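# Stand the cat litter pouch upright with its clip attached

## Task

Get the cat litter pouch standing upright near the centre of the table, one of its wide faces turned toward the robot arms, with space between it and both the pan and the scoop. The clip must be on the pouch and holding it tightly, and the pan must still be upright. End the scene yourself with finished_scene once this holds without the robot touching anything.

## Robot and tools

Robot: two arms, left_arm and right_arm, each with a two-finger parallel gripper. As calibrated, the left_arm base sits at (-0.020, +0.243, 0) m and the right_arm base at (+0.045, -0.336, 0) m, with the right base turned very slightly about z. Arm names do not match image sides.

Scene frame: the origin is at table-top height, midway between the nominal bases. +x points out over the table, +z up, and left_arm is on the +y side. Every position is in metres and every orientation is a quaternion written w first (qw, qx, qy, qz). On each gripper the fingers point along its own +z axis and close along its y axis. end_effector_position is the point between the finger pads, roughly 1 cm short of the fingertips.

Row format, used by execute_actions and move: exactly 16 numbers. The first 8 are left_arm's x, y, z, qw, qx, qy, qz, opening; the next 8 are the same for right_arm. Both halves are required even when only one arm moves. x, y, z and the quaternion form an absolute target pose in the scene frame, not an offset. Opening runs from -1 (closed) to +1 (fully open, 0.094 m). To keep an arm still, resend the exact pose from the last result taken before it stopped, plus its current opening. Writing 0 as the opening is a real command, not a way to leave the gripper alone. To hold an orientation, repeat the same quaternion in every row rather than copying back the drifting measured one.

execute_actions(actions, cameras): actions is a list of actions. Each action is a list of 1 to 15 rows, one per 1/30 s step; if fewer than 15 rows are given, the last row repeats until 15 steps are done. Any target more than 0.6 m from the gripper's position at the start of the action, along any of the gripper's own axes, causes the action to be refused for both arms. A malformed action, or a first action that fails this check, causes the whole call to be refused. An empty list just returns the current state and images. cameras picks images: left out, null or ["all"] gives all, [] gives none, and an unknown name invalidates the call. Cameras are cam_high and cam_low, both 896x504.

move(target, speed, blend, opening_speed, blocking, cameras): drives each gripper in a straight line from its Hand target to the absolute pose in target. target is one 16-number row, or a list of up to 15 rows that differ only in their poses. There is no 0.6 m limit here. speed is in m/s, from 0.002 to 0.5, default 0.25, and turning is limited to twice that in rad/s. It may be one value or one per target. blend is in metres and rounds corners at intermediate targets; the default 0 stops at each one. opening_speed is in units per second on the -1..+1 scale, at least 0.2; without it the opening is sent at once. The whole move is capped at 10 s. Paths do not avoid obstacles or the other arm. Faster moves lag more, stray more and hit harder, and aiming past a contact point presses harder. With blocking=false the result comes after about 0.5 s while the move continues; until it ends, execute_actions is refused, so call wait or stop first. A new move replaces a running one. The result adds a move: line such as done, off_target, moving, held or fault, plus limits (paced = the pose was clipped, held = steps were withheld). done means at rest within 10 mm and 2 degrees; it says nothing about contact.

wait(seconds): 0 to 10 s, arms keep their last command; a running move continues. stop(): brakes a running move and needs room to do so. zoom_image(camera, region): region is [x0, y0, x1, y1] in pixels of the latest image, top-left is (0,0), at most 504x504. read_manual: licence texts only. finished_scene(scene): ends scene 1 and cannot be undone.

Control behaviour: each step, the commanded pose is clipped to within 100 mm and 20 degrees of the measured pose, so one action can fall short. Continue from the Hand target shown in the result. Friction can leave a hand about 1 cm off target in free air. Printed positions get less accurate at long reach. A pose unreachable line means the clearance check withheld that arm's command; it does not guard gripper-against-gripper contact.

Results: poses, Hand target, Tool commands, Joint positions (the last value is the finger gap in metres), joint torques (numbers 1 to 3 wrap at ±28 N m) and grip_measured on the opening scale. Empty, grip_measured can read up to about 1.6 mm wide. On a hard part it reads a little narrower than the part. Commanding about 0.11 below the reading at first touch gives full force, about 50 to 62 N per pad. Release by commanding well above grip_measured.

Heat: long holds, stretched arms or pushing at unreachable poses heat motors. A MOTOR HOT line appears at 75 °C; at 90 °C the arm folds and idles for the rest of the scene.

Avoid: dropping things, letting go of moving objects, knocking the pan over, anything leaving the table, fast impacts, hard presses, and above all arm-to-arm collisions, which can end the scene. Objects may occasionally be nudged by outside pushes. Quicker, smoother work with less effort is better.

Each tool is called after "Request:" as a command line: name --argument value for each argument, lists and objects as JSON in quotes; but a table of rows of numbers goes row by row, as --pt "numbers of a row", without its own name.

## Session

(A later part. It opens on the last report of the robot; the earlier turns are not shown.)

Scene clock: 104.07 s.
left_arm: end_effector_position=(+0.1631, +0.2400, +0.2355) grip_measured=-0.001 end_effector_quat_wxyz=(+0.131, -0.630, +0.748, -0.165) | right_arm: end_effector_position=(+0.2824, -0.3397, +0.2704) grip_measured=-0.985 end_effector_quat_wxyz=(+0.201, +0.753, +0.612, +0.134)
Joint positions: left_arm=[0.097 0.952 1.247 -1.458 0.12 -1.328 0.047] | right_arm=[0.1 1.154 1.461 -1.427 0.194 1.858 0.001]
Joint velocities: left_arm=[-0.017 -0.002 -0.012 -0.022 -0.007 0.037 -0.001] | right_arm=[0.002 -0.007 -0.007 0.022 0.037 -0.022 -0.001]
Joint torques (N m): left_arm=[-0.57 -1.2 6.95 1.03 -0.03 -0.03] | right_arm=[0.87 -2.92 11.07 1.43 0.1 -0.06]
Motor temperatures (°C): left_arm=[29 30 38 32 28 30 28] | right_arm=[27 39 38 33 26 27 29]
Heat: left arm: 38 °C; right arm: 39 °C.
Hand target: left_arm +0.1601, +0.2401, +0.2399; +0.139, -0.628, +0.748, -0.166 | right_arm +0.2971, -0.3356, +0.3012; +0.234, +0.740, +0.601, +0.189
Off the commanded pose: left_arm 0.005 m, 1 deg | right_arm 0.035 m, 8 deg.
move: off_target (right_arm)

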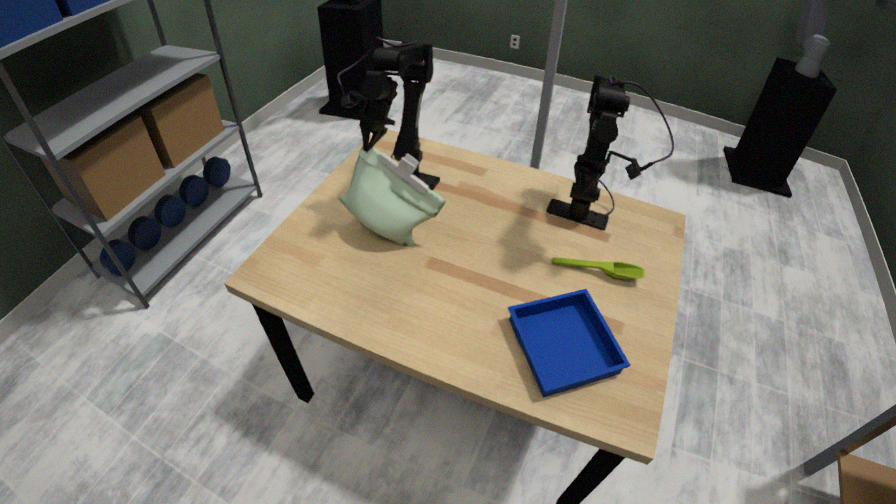

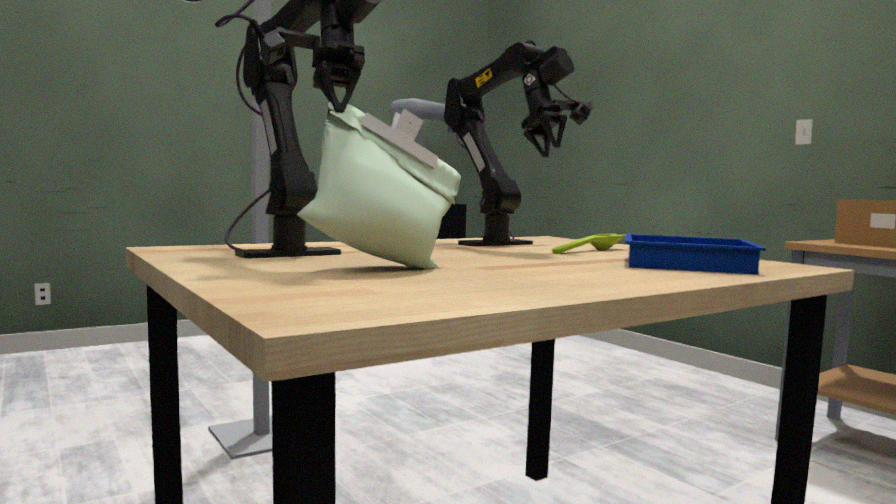

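Request:
move --target '[0.160, 0.240, 0.240, 0.1390, -0.6276, 0.7478, -0.1658, 0.0, 0.320, -0.290, 0.365, 0.2418, 0.6645, 0.6645, 0.2418, -1.0]' --speed 0.06

Scene clock: 107.97 s.
left_arm: end_effector_position=(+0.1631, +0.2400, +0.2355) grip_measured=-0.001 end_effector_quat_wxyz=(+0.131, -0.630, +0.748, -0.165) | right_arm: end_effector_position=(+0.2972, -0.2963, +0.3231) grip_measured=-0.985 end_effector_quat_wxyz=(+0.188, +0.680, +0.690, +0.162)
Joint positions: left_arm=[0.097 0.952 1.247 -1.458 0.12 -1.328 0.047] | right_arm=[0.235 1.311 1.8 -1.58 0.155 1.778 0.001]
Joint velocities: left_arm=[-0.012 0.002 0.002 -0.037 -0.051 0.022 -0.001] | right_arm=[0.002 -0.002 -0.002 0.007 0.051 -0.095 -0.002]
Joint torques (N m): left_arm=[-0.31 -0.96 6.95 1.11 0 0.04] | right_arm=[0.73 -4.27 11.33 1.95 0.2 0.01]
Motor temperatures (°C): left_arm=[29 30 38 32 28 30 28] | right_arm=[27 38 39 33 26 27 29]
Heat: left arm: 38 °C; right arm: 39 °C.
Hand target: left_arm +0.1601, +0.2401, +0.2399; +0.139, -0.628, +0.748, -0.166 | right_arm +0.3150, -0.2913, +0.3659; +0.240, +0.664, +0.665, +0.242
Off the commanded pose: left_arm 0.005 m, 1 deg | right_arm 0.048 m, 12 deg.
joint read past its limit (right arm) — joint 4 (wrist pitch), lower limit.
move: off_target (right_arm)

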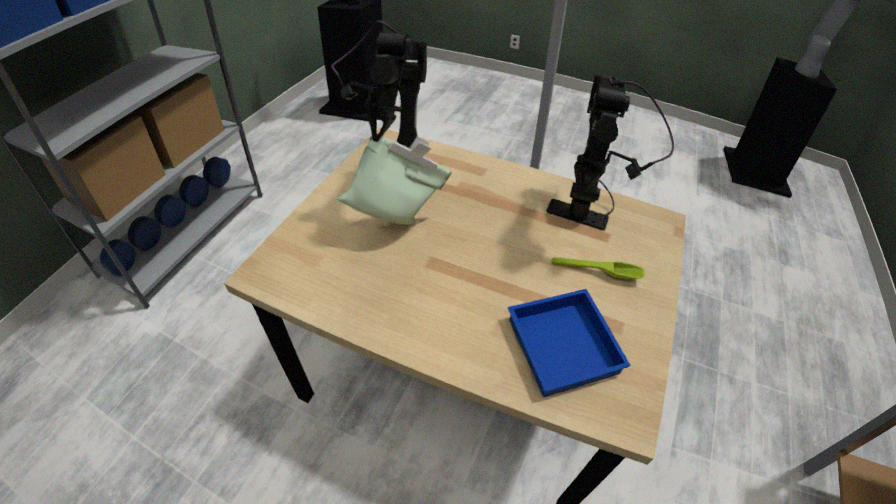

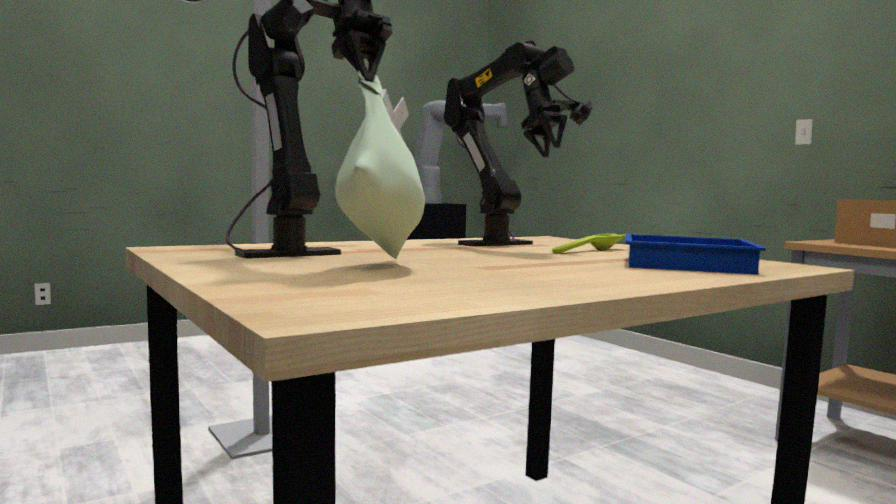

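Request:
zoom_image --camera "cam_high" --region '[310, 90, 490, 240]'

Request:
zoom_image --camera "cam_low" --region '[240, 40, 520, 290]'

Scaled by 2.800.

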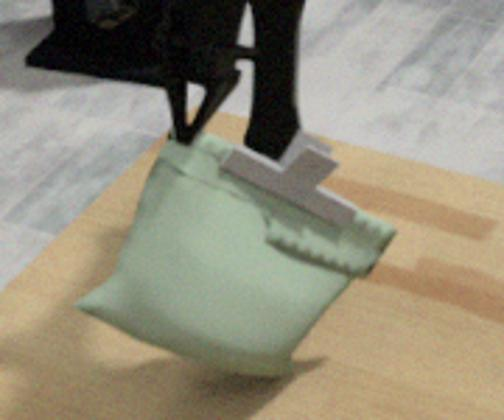

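Scaled by 1.800.

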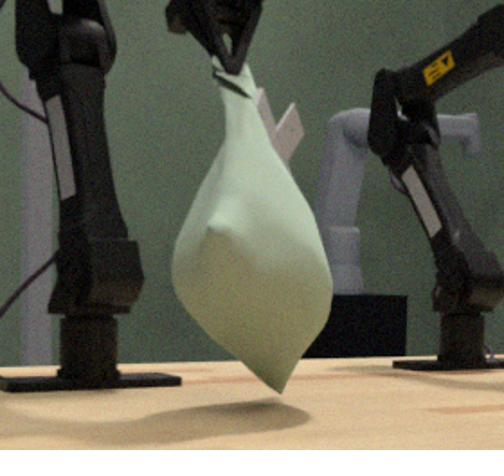

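Request:
move --target '[0.160, 0.240, 0.240, 0.1390, -0.6276, 0.7478, -0.1658, 0.0, 0.345, -0.190, 0.385, 0.2614, 0.5872, 0.6997, 0.3115, -1.0]' --speed 0.07

Scene clock: 111.80 s.
left_arm: end_effector_position=(+0.1631, +0.2400, +0.2355) grip_measured=-0.001 end_effector_quat_wxyz=(+0.131, -0.630, +0.748, -0.165) | right_arm: end_effector_position=(+0.3154, -0.2020, +0.3305) grip_measured=-0.985 end_effector_quat_wxyz=(+0.207, +0.592, +0.750, +0.207)
Joint positions: left_arm=[0.097 0.952 1.247 -1.458 0.12 -1.328 0.047] | right_arm=[0.591 1.415 1.858 -1.478 0.272 1.877 0.001]
Joint velocities: left_arm=[0.012 -0.017 -0.002 -0.022 0.037 0.066 0.002] | right_arm=[-0.002 0.012 0.012 -0.095 -0.051 -0.022 -0.001]
Joint torques (N m): left_arm=[-0.47 -0.85 6.94 1.08 0 -0.01] | right_arm=[0.38 -6.05 11.99 2.4 0.64 0.11]
Motor temperatures (°C): left_arm=[29 30 38 32 28 30 28] | right_arm=[27 38 40 35 27 27 29]
Heat: left arm: 38 °C; right arm: 40 °C.
Hand target: left_arm +0.1601, +0.2401, +0.2399; +0.139, -0.628, +0.748, -0.166 | right_arm +0.3357, -0.1949, +0.3862; +0.255, +0.589, +0.701, +0.310
Off the commanded pose: left_arm 0.005 m, 1 deg | right_arm 0.063 m, 15 deg.
move: off_target (right_arm)

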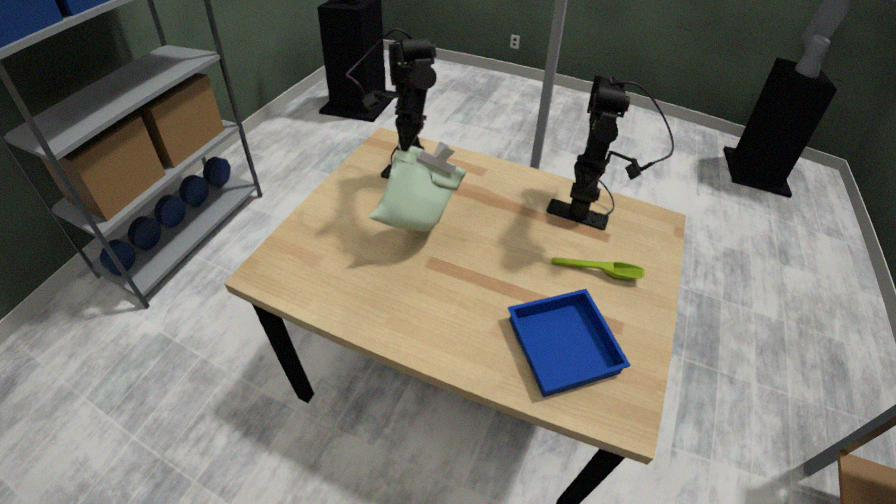

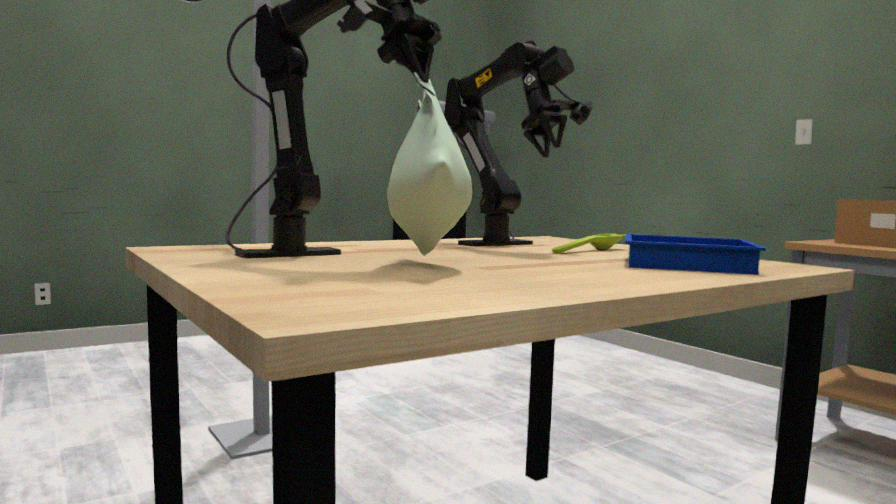

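Request:
move --target '[0.160, 0.240, 0.240, 0.1390, -0.6276, 0.7478, -0.1658, 0.0, 0.385, -0.070, 0.395, 0.2424, 0.5198, 0.7424, 0.3462, -1.0]' --speed 0.08

Scene clock: 114.27 s.
left_arm: end_effector_position=(+0.1631, +0.2400, +0.2355) grip_measured=-0.001 end_effector_quat_wxyz=(+0.131, -0.630, +0.748, -0.165) | right_arm: end_effector_position=(+0.3616, -0.0870, +0.3334) grip_measured=-0.985 end_effector_quat_wxyz=(+0.200, +0.524, +0.793, +0.237)
Joint positions: left_arm=[0.097 0.952 1.247 -1.458 0.12 -1.328 0.047] | right_arm=[0.766 1.781 2.228 -1.45 0.288 1.873 0.001]
Joint velocities: left_arm=[-0.012 -0.012 0.012 0.051 -0.066 -0.081 0] | right_arm=[-0.012 -0.002 -0.012 -0.022 -0.037 0.037 -0.001]
Joint torques (N m): left_arm=[-0.47 -1.06 6.79 1.09 -0.01 0.05] | right_arm=[0.44 -10.06 12.11 2.4 0.65 -0.02]
Motor temperatures (°C): left_arm=[29 30 38 32 28 30 28] | right_arm=[27 38 40 37 27 27 29]
Heat: left arm: 38 °C; right arm: 40 °C.
Hand target: left_arm +0.1601, +0.2401, +0.2399; +0.139, -0.628, +0.748, -0.166 | right_arm +0.3767, -0.0788, +0.3959; +0.239, +0.521, +0.743, +0.345
Off the commanded pose: left_arm 0.005 m, 1 deg | right_arm 0.068 m, 15 deg.
move: off_target (right_arm)

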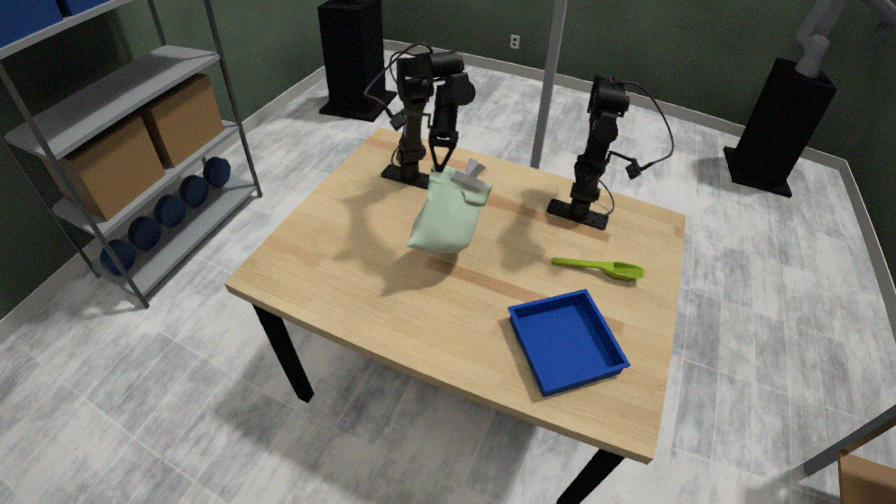

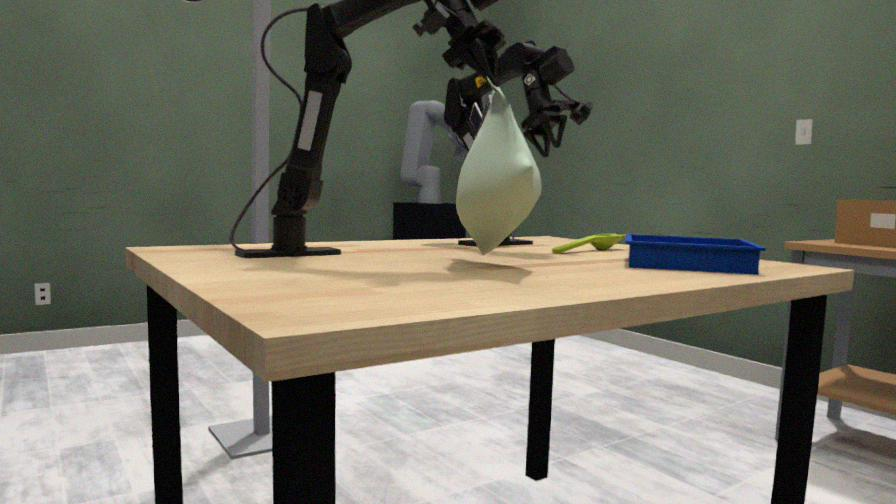

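Request:
zoom_image --camera "cam_high" --region '[370, 120, 550, 270]'

Scaled by 2.800.

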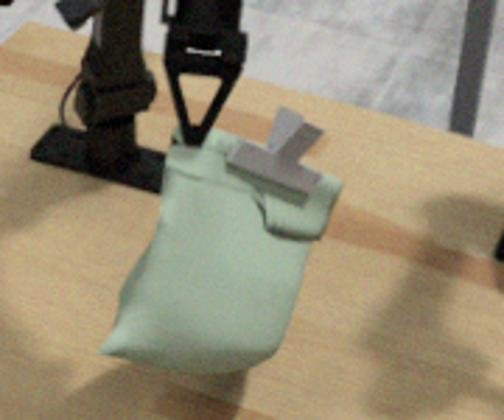

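Request:
move --target '[0.160, 0.240, 0.240, 0.1390, -0.6276, 0.7478, -0.1658, 0.0, 0.365, 0.050, 0.390, 0.2350, 0.4327, 0.7648, 0.4153, -1.0]' --speed 0.08

Scene clock: 117.50 s.
left_arm: end_effector_position=(+0.1631, +0.2400, +0.2355) grip_measured=-0.001 end_effector_quat_wxyz=(+0.131, -0.630, +0.748, -0.165) | right_arm: end_effector_position=(+0.3448, +0.0258, +0.3226) grip_measured=-0.985 end_effector_quat_wxyz=(+0.205, +0.432, +0.825, +0.302)
Joint positions: left_arm=[0.097 0.952 1.247 -1.458 0.12 -1.328 0.047] | right_arm=[0.979 1.905 2.253 -1.239 0.339 1.847 0.001]
Joint velocities: left_arm=[0.002 -0.007 -0.002 0.007 -0.051 0.007 0] | right_arm=[0.007 0.002 -0.007 0.081 0.037 0.022 0]
Joint torques (N m): left_arm=[-0.5 -0.88 7.06 1.1 -0.09 -0.01] | right_arm=[0.75 -10.96 12.55 2.67 0.66 0]
Motor temperatures (°C): left_arm=[29 30 38 32 28 30 28] | right_arm=[27 39 41 39 27 27 29]
Heat: left arm: 38 °C; right arm: 41 °C.
Hand target: left_arm +0.1601, +0.2401, +0.2399; +0.139, -0.628, +0.748, -0.166 | right_arm +0.3572, +0.0383, +0.3912; +0.231, +0.434, +0.767, +0.413
Off the commanded pose: left_arm 0.005 m, 1 deg | right_arm 0.074 m, 15 deg.
move: off_target (right_arm)

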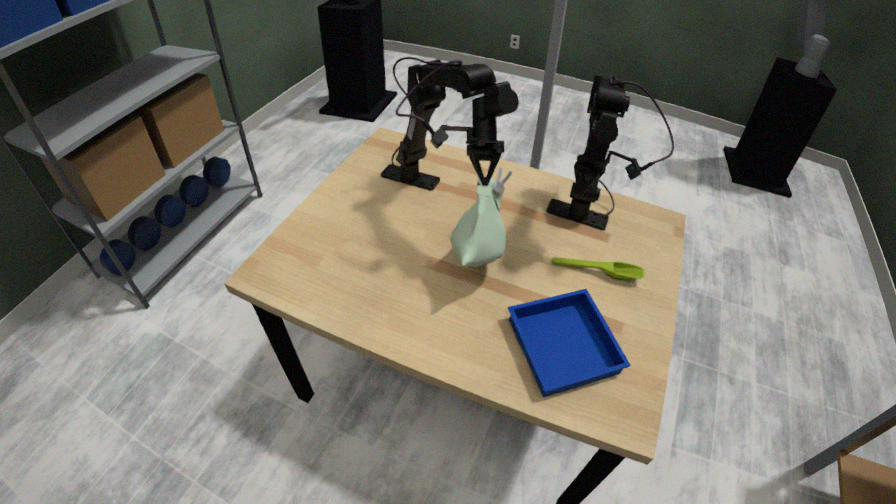

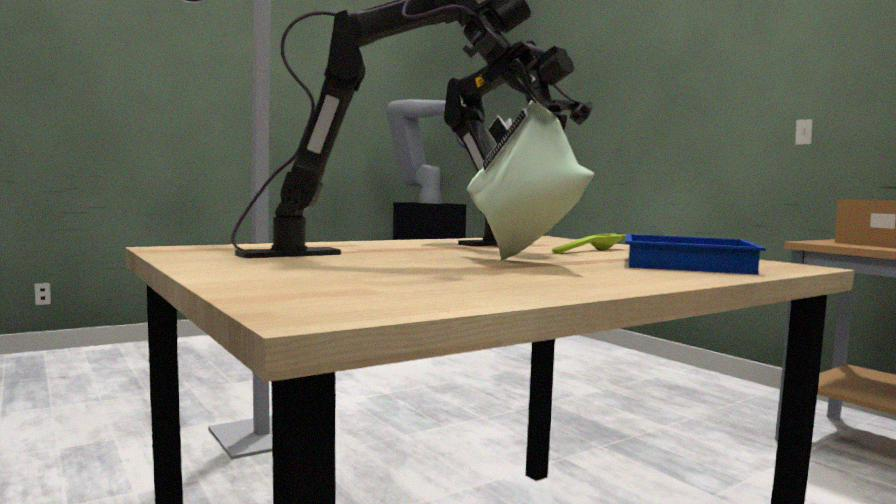

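Request:
zoom_image --camera "cam_high" --region '[400, 130, 580, 280]'

Request:
zoom_image --camera "cam_low" --region '[400, 60, 640, 290]'

Scaled by 2.800.

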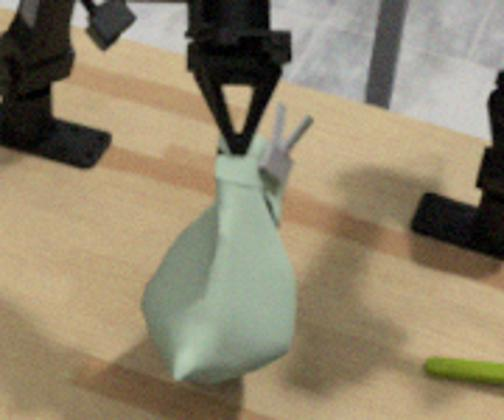

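Scaled by 2.100.

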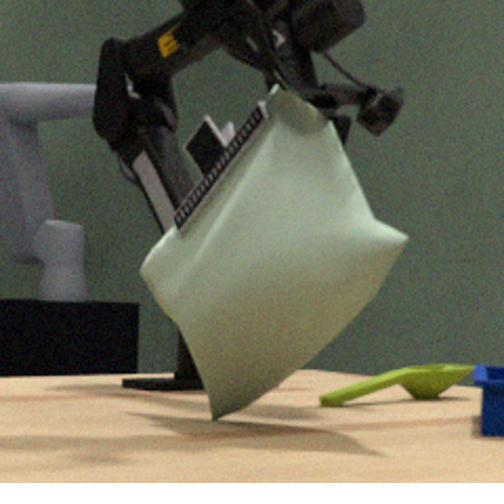

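Request:
wait --seconds 1.0

Scene clock: 119.20 s.
left_arm: end_effector_position=(+0.1631, +0.2400, +0.2355) grip_measured=-0.001 end_effector_quat_wxyz=(+0.131, -0.630, +0.748, -0.165) | right_arm: end_effector_position=(+0.3448, +0.0258, +0.3226) grip_measured=-0.985 end_effector_quat_wxyz=(+0.205, +0.432, +0.825, +0.302)
Joint positions: left_arm=[0.097 0.952 1.247 -1.458 0.12 -1.328 0.047] | right_arm=[0.979 1.905 2.253 -1.239 0.339 1.846 0.001]
Joint velocities: left_arm=[-0.002 0.007 -0.017 -0.037 0.007 0.051 -0.001] | right_arm=[0.002 -0.002 -0.002 0.007 -0.022 0.022 0]
Joint torques (N m): left_arm=[-0.43 -0.99 6.94 1.08 -0.04 -0.01] | right_arm=[0.81 -10.88 12.63 2.65 0.66 -0.02]
Motor temperatures (°C): left_arm=[28 30 38 32 28 30 28] | right_arm=[27 40 41 39 27 27 29]
Heat: left arm: 38 °C; right arm: 41 °C.
Hand target: left_arm +0.1601, +0.2401, +0.2399; +0.139, -0.628, +0.748, -0.166 | right_arm +0.3572, +0.0383, +0.3912; +0.231, +0.434, +0.767, +0.413
Tool commands: left_gripper/opening=+0.0 right_gripper/opening=-1.0
Off the commanded pose: left_arm 0.005 m, 1 deg | right_arm 0.074 m, 15 deg.
wait: 1.00 s; at rest from the start

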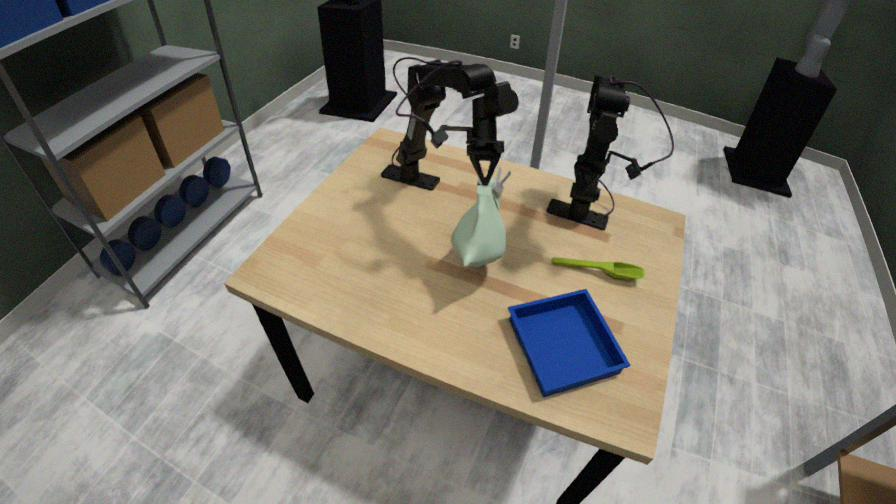

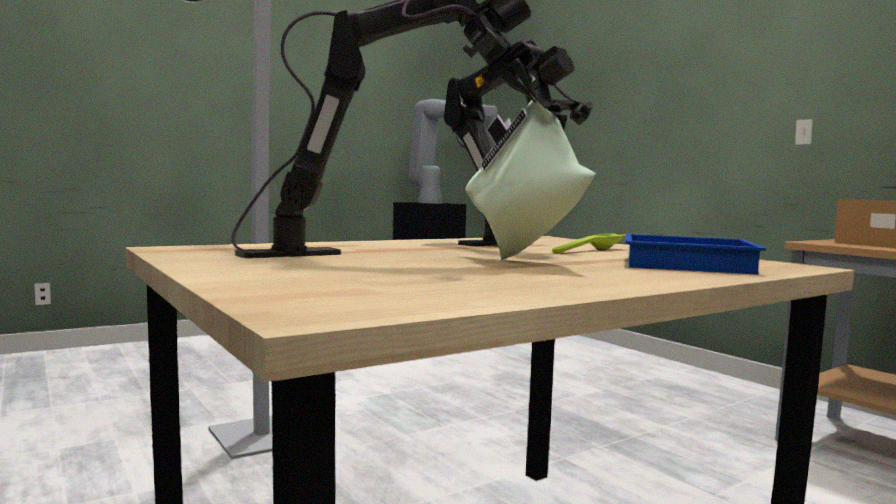

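Request:
move --pt "0.160 0.240 0.240 0.1390 -0.6276 0.7478 -0.1658 0.0 0.360 -0.006 0.378 0.2302 0.4937 0.7601 0.3544 -1.0" --pt "0.160 0.240 0.240 0.1390 -0.6276 0.7478 -0.1658 0.0 0.335 -0.056 0.362 0.2302 0.4937 0.7601 0.3544 -1.0" --pt "0.160 0.240 0.240 0.1390 -0.6276 0.7478 -0.1658 0.0 0.310 -0.110 0.342 0.2056 0.5355 0.7648 0.2936 -1.0" --speed 0.07 --blend 0.03

Scene clock: 123.70 s.
left_arm: end_effector_position=(+0.1631, +0.2400, +0.2355) grip_measured=-0.001 end_effector_quat_wxyz=(+0.131, -0.630, +0.748, -0.165) | right_arm: end_effector_position=(+0.2996, -0.1094, +0.3037) grip_measured=-0.985 end_effector_quat_wxyz=(+0.187, +0.529, +0.799, +0.216)
Joint positions: left_arm=[0.097 0.952 1.247 -1.458 0.12 -1.328 0.047] | right_arm=[0.867 1.528 1.84 -1.392 0.324 1.979 0.001]
Joint velocities: left_arm=[-0.007 -0.002 0.012 0.051 -0.066 -0.081 0] | right_arm=[0.012 0.002 -0.007 -0.007 -0.095 0.007 0]
Joint torques (N m): left_arm=[-0.53 -0.92 6.86 1.05 -0.08 -0.01] | right_arm=[-0.77 -10.82 7.16 1.75 0.43 0.07]
Motor temperatures (°C): left_arm=[28 30 38 32 28 30 28] | right_arm=[27 42 41 40 27 27 29]
Heat: left arm: 38 °C; right arm: 42 °C.
Hand target: left_arm +0.1601, +0.2401, +0.2399; +0.139, -0.628, +0.748, -0.166 | right_arm +0.3060, -0.1117, +0.3428; +0.206, +0.536, +0.764, +0.293
Off the commanded pose: left_arm 0.005 m, 1 deg | right_arm 0.040 m, 10 deg.
move: off_target (right_arm); blend cut to 0.0291 m at target 1, 0.0291 m at target 2

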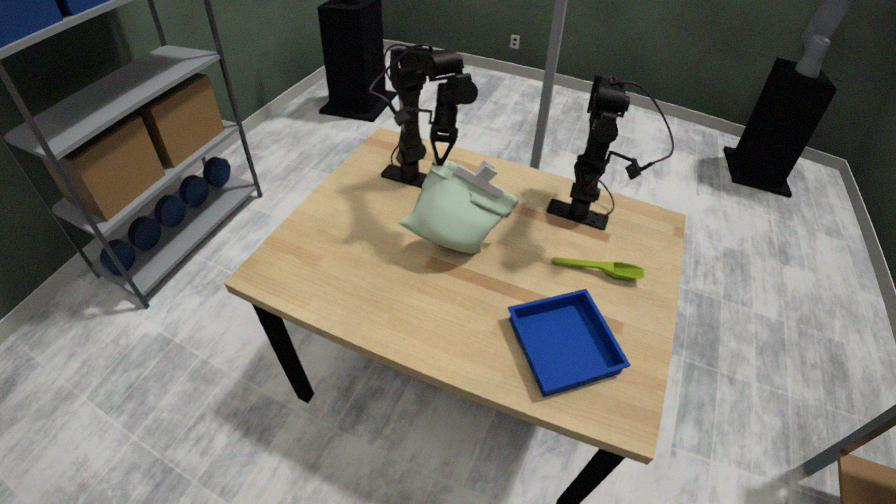

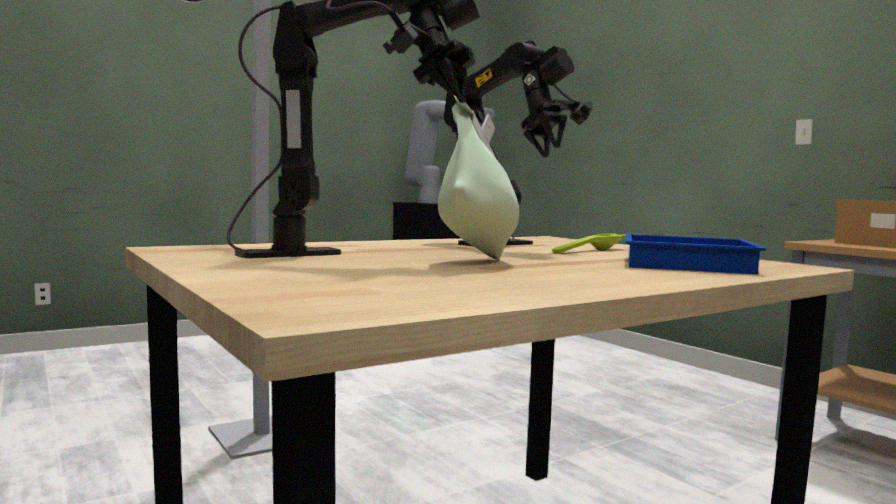

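Request:
zoom_image --camera "cam_high" --region '[370, 120, 550, 270]'

Scaled by 2.800.

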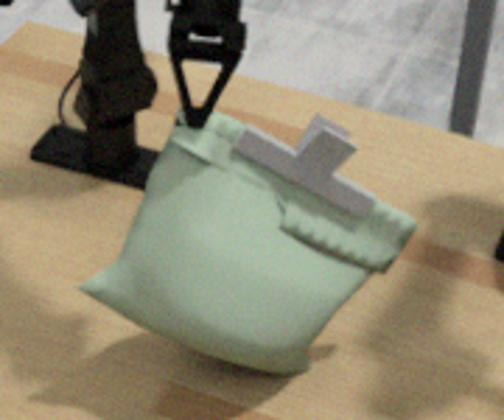

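Request:
move --pt "0.160 0.240 0.240 0.1390 -0.6276 0.7478 -0.1658 0.0 0.298 -0.174 0.290 0.1768 0.5969 0.7504 0.2223 -1.0" --pt "0.160 0.240 0.240 0.1390 -0.6276 0.7478 -0.1658 0.0 0.294 -0.235 0.226 0.1313 0.6757 0.7121 0.1384 -1.0" --speed 0.06 --blend 0.02

Scene clock: 128.30 s.
left_arm: end_effector_position=(+0.1631, +0.2400, +0.2355) grip_measured=-0.001 end_effector_quat_wxyz=(+0.131, -0.630, +0.748, -0.165) | right_arm: end_effector_position=(+0.2894, -0.2294, +0.2188) grip_measured=-0.986 end_effector_quat_wxyz=(+0.114, +0.677, +0.717, +0.124)
Joint positions: left_arm=[0.097 0.952 1.247 -1.458 0.12 -1.328 0.047] | right_arm=[0.475 1.308 1.392 -1.345 0.138 1.99 0.001]
Joint velocities: left_arm=[-0.032 -0.007 -0.002 0.022 0.022 0.037 -0.001] | right_arm=[0.007 -0.002 0.012 0.022 0.022 -0.051 0.001]
Joint torques (N m): left_arm=[-0.54 -0.83 6.79 1.1 -0.02 0.01] | right_arm=[-1.02 -6.06 5.5 0.91 0.31 -0.15]
Motor temperatures (°C): left_arm=[28 30 38 32 28 30 28] | right_arm=[27 42 40 39 27 27 29]
Heat: left arm: 38 °C; right arm: 42 °C.
Hand target: left_arm +0.1601, +0.2401, +0.2399; +0.139, -0.628, +0.748, -0.166 | right_arm +0.2939, -0.2354, +0.2266; +0.134, +0.676, +0.710, +0.140
Off the commanded pose: left_arm 0.005 m, 1 deg | right_arm 0.010 m, 3 deg.
move: off_target (right_arm)

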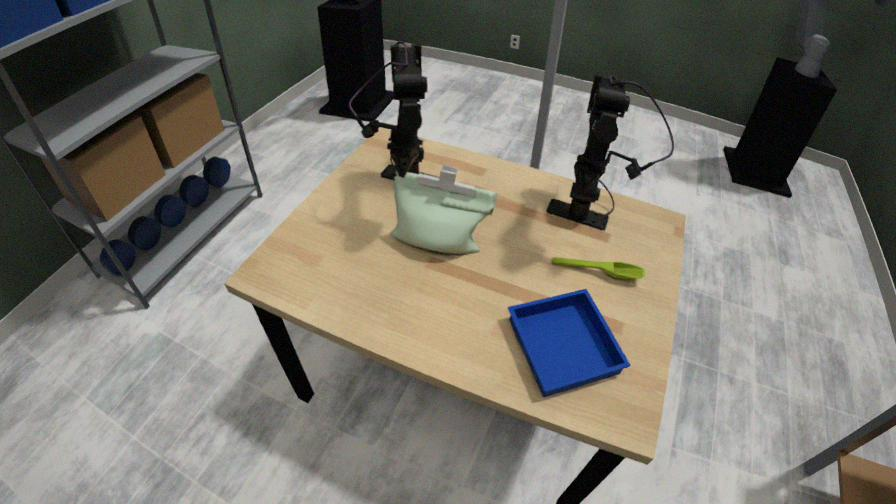

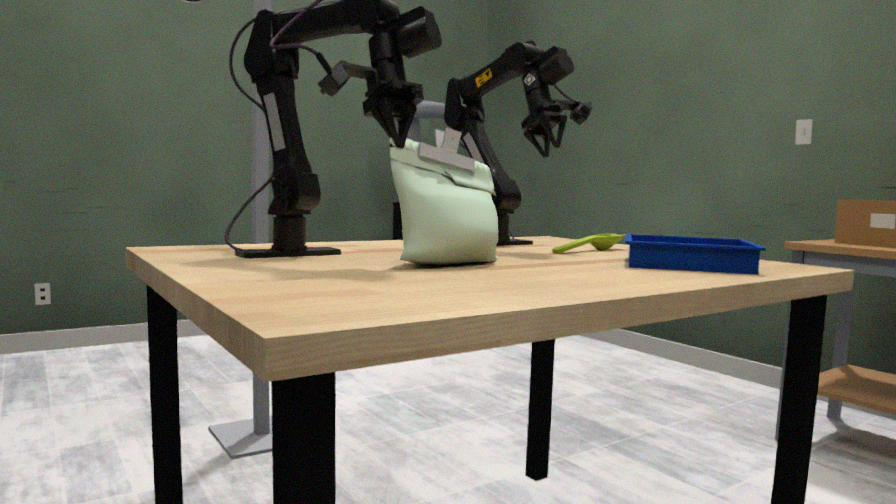

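Request:
zoom_image --camera "cam_high" --region '[360, 130, 520, 270]'

Request:
zoom_image --camera "cam_low" --region '[340, 80, 580, 300]'

Scaled by 3.150.

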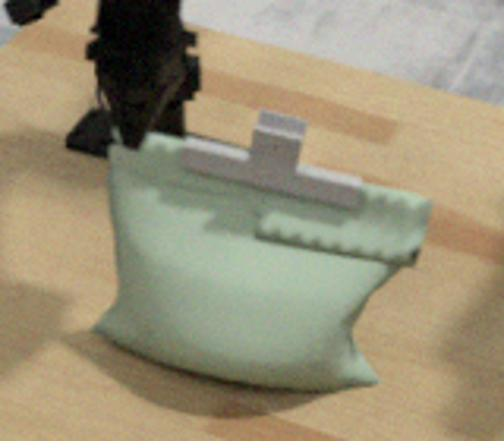

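Scaled by 2.100.

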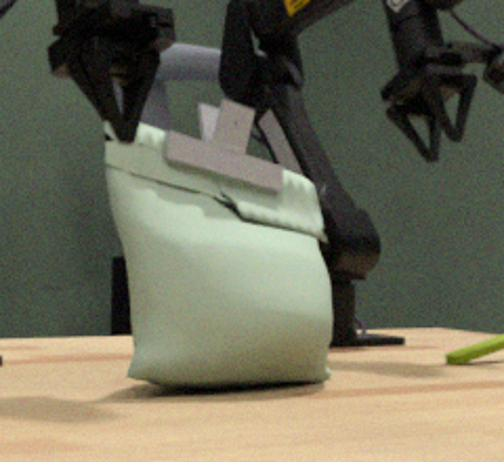

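Request:
move --target '[0.217, 0.010, 0.268, 0.0600, -0.5704, 0.8147, -0.0856, 0.2, 0.280, -0.243, 0.222, 0.0589, 0.6730, 0.7345, 0.0643, -1.0]' --speed 0.12

Scene clock: 134.67 s.
left_arm: end_effector_position=(+0.2148, +0.0118, +0.2636) grip_measured=+0.199 end_effector_quat_wxyz=(+0.074, -0.565, +0.812, -0.123) | right_arm: end_effector_position=(+0.2778, -0.2360, +0.2114) grip_measured=-0.986 end_effector_quat_wxyz=(+0.047, +0.672, +0.737, +0.065)
Joint positions: left_arm=[-0.843 1.656 1.914 -1.565 -0.116 -2.044 0.056] | right_arm=[0.401 1.398 1.472 -1.488 0.034 1.901 0.001]
Joint velocities: left_arm=[-0.002 0.002 0.022 -0.095 -0.051 -0.022 0] | right_arm=[0.007 0.002 -0.002 -0.022 -0.051 0.007 0.001]
Joint torques (N m): left_arm=[-0.29 -5.33 7.95 0.71 -0.12 -0.03] | right_arm=[-1.22 -4.16 9.05 0.15 0.21 -0.08]
Motor temperatures (°C): left_arm=[28 30 38 32 28 30 28] | right_arm=[27 40 39 37 27 27 29]
Heat: left arm: 38 °C; right arm: 40 °C.
Hand target: left_arm +0.2138, +0.0124, +0.2658; +0.074, -0.566, +0.813, -0.119 | right_arm +0.2800, -0.2429, +0.2213; +0.060, +0.674, +0.734, +0.065
Off the commanded pose: left_arm 0.005 m, 5 deg | right_arm 0.013 m, 1 deg.
joint sent to its limit (left arm) — joint 4 (wrist pitch), lower limit. The joint targets are off in position and orientation.
move: off_target (left_arm, right_arm)

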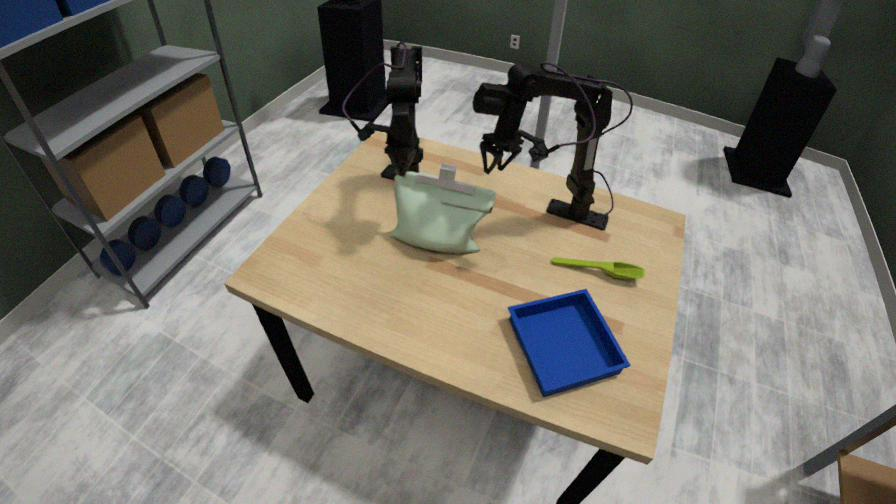

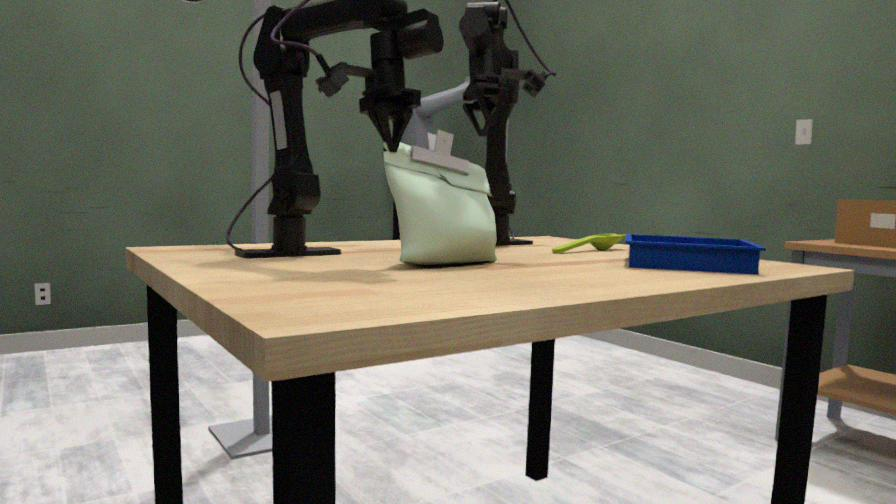

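Request:
zoom_image --camera "cam_high" --region '[380, 100, 540, 270]'

Request:
zoom_image --camera "cam_low" --region '[350, 50, 590, 290]'

Scaled by 2.965.

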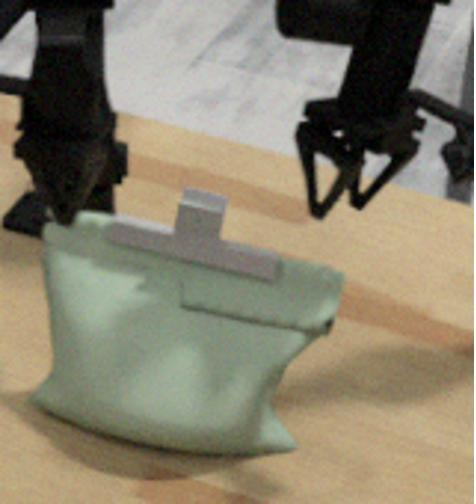

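Scaled by 2.100.

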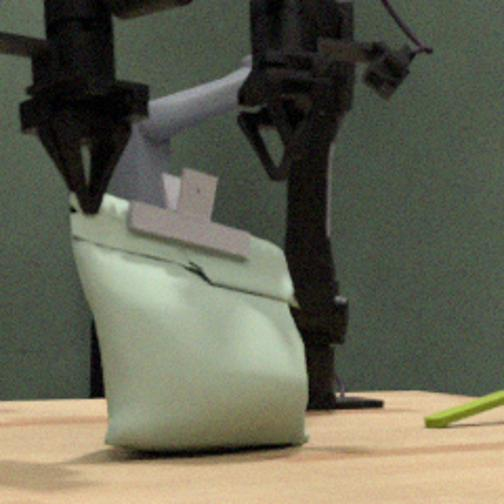

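Request:
move --pt "0.215 0.012 0.266 0.0740 -0.5660 0.8130 -0.1190 0.2 0.268 -0.238 0.258 0.1139 0.6461 0.7432 0.1310 -1.0" --pt "0.215 0.012 0.266 0.0740 -0.5660 0.8130 -0.1190 0.2 0.238 -0.234 0.260 0.1362 0.6144 0.7587 0.1682 -1.0" --pt "0.215 0.012 0.266 0.0740 -0.5660 0.8130 -0.1190 0.2 0.236 -0.240 0.226 0.0876 0.6232 0.7696 0.1082 -1.0" --speed 0.07 --blend 0.015

Scene clock: 140.23 s.
left_arm: end_effector_position=(+0.2151, +0.0114, +0.2650) grip_measured=+0.199 end_effector_quat_wxyz=(+0.074, -0.566, +0.812, -0.125) | right_arm: end_effector_position=(+0.2311, -0.2426, +0.2258) grip_measured=-0.986 end_effector_quat_wxyz=(+0.088, +0.624, +0.771, +0.095)
Joint positions: left_arm=[-0.843 1.656 1.919 -1.566 -0.116 -2.044 0.056] | right_arm=[0.521 1.179 1.362 -1.515 0.1 1.893 0.001]
Joint velocities: left_arm=[0.007 0.012 0.012 0.007 -0.022 -0.081 0] | right_arm=[-0.002 -0.002 -0.012 -0.022 0.037 0.022 0]
Joint torques (N m): left_arm=[0.03 -4.9 7.76 0.73 -0.08 -0.01] | right_arm=[-0.83 -2.4 5.45 0.79 -0.11 -0.14]
Motor temperatures (°C): left_arm=[28 31 39 32 28 30 28] | right_arm=[27 40 39 35 27 27 29]
Heat: left arm: 39 °C; right arm: 40 °C.
Hand target: left_arm +0.2150, +0.0120, +0.2659; +0.074, -0.566, +0.813, -0.120 | right_arm +0.2351, -0.2393, +0.2266; +0.087, +0.623, +0.770, +0.108
Off the commanded pose: left_arm 0.001 m, 1 deg | right_arm 0.006 m, 2 deg.
joint sent to its limit (left arm) — joint 4 (wrist pitch), lower limit. The joint targets still meet the commanded pose.
move: done

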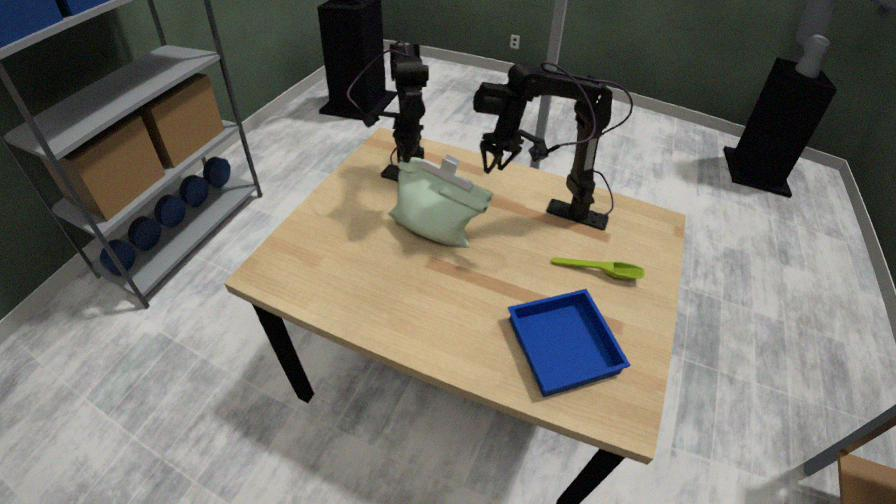

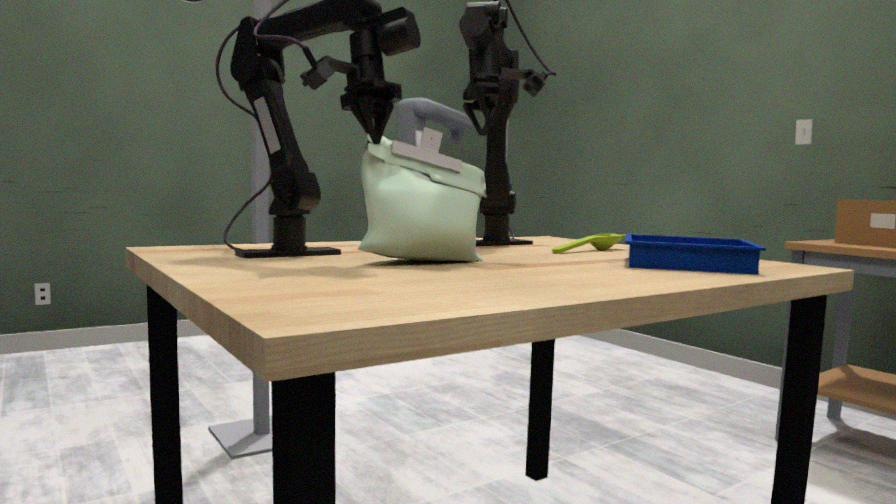

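Request:
zoom_image --camera "cam_high" --region '[380, 100, 540, 270]'

Request:
zoom_image --camera "cam_low" --region '[330, 50, 570, 290]'

Scaled by 2.965.

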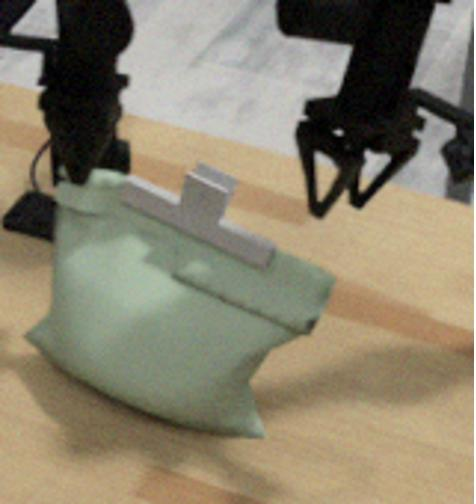

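Scaled by 2.100.

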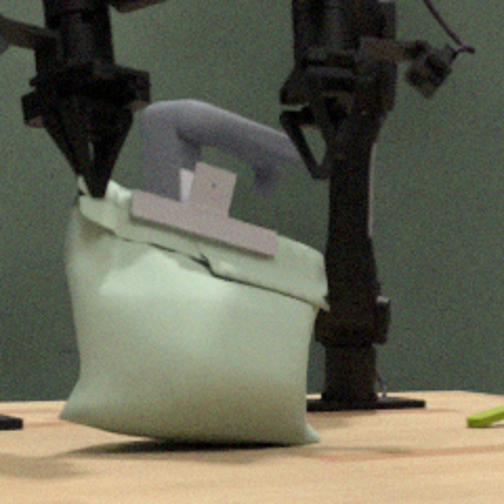

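Request:
move --target '[0.219, -0.0155, 0.1720, 0.0633, -0.5556, 0.8237, -0.0938, 0.2, 0.236, -0.240, 0.226, 0.0876, 0.6232, 0.7696, 0.1082, -1.0]' --speed 0.08

Scene clock: 142.77 s.
left_arm: end_effector_position=(+0.2197, -0.0139, +0.1778) grip_measured=+0.199 end_effector_quat_wxyz=(+0.065, -0.557, +0.822, -0.101) | right_arm: end_effector_position=(+0.2313, -0.2432, +0.2258) grip_measured=-0.986 end_effector_quat_wxyz=(+0.087, +0.624, +0.771, +0.095)
Joint positions: left_arm=[-0.877 1.678 1.591 -1.269 -0.108 -2.057 0.056] | right_arm=[0.516 1.179 1.362 -1.515 0.098 1.889 0.001]
Joint velocities: left_arm=[-0.002 0.012 -0.002 -0.081 0.022 -0.022 -0.001] | right_arm=[-0.002 0.002 0.002 0.051 -0.051 -0.007 -0.001]
Joint torques (N m): left_arm=[-0.39 -5.97 5.81 0.89 -0.09 -0.03] | right_arm=[-0.75 -2.4 5.18 0.84 -0.1 -0.13]
Motor temperatures (°C): left_arm=[28 31 39 32 28 30 28] | right_arm=[27 39 38 35 27 27 29]
Heat: left arm: 39 °C; right arm: 39 °C.
Hand target: left_arm +0.2180, -0.0145, +0.1720; +0.064, -0.556, +0.823, -0.093 | right_arm +0.2360, -0.2401, +0.2262; +0.088, +0.623, +0.770, +0.108
Off the commanded pose: left_arm 0.006 m, 1 deg | right_arm 0.006 m, 2 deg.
move: done

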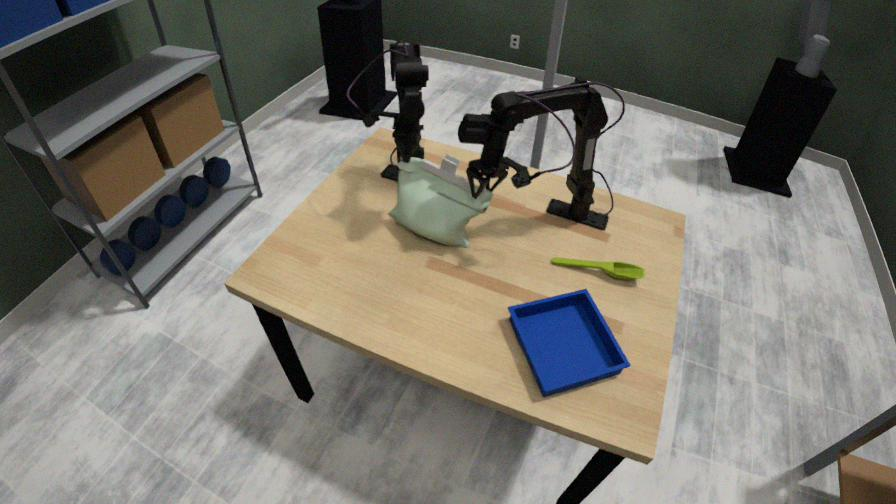

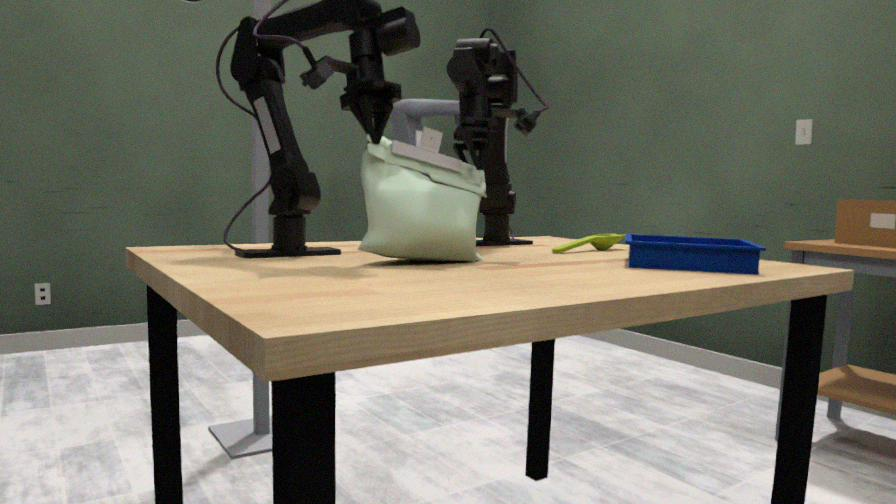

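Request:
zoom_image --camera "cam_high" --region '[420, 120, 540, 240]'

Request:
zoom_image --camera "cam_low" --region '[390, 80, 540, 230]'

Scaled by 4.200.

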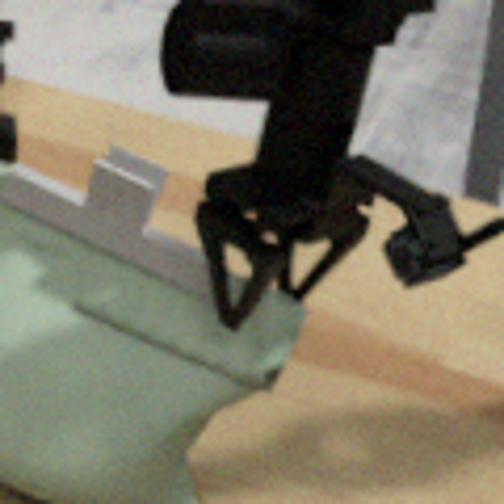

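Scaled by 3.360.

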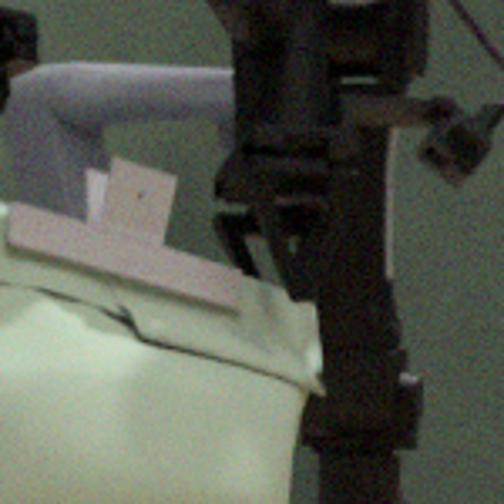

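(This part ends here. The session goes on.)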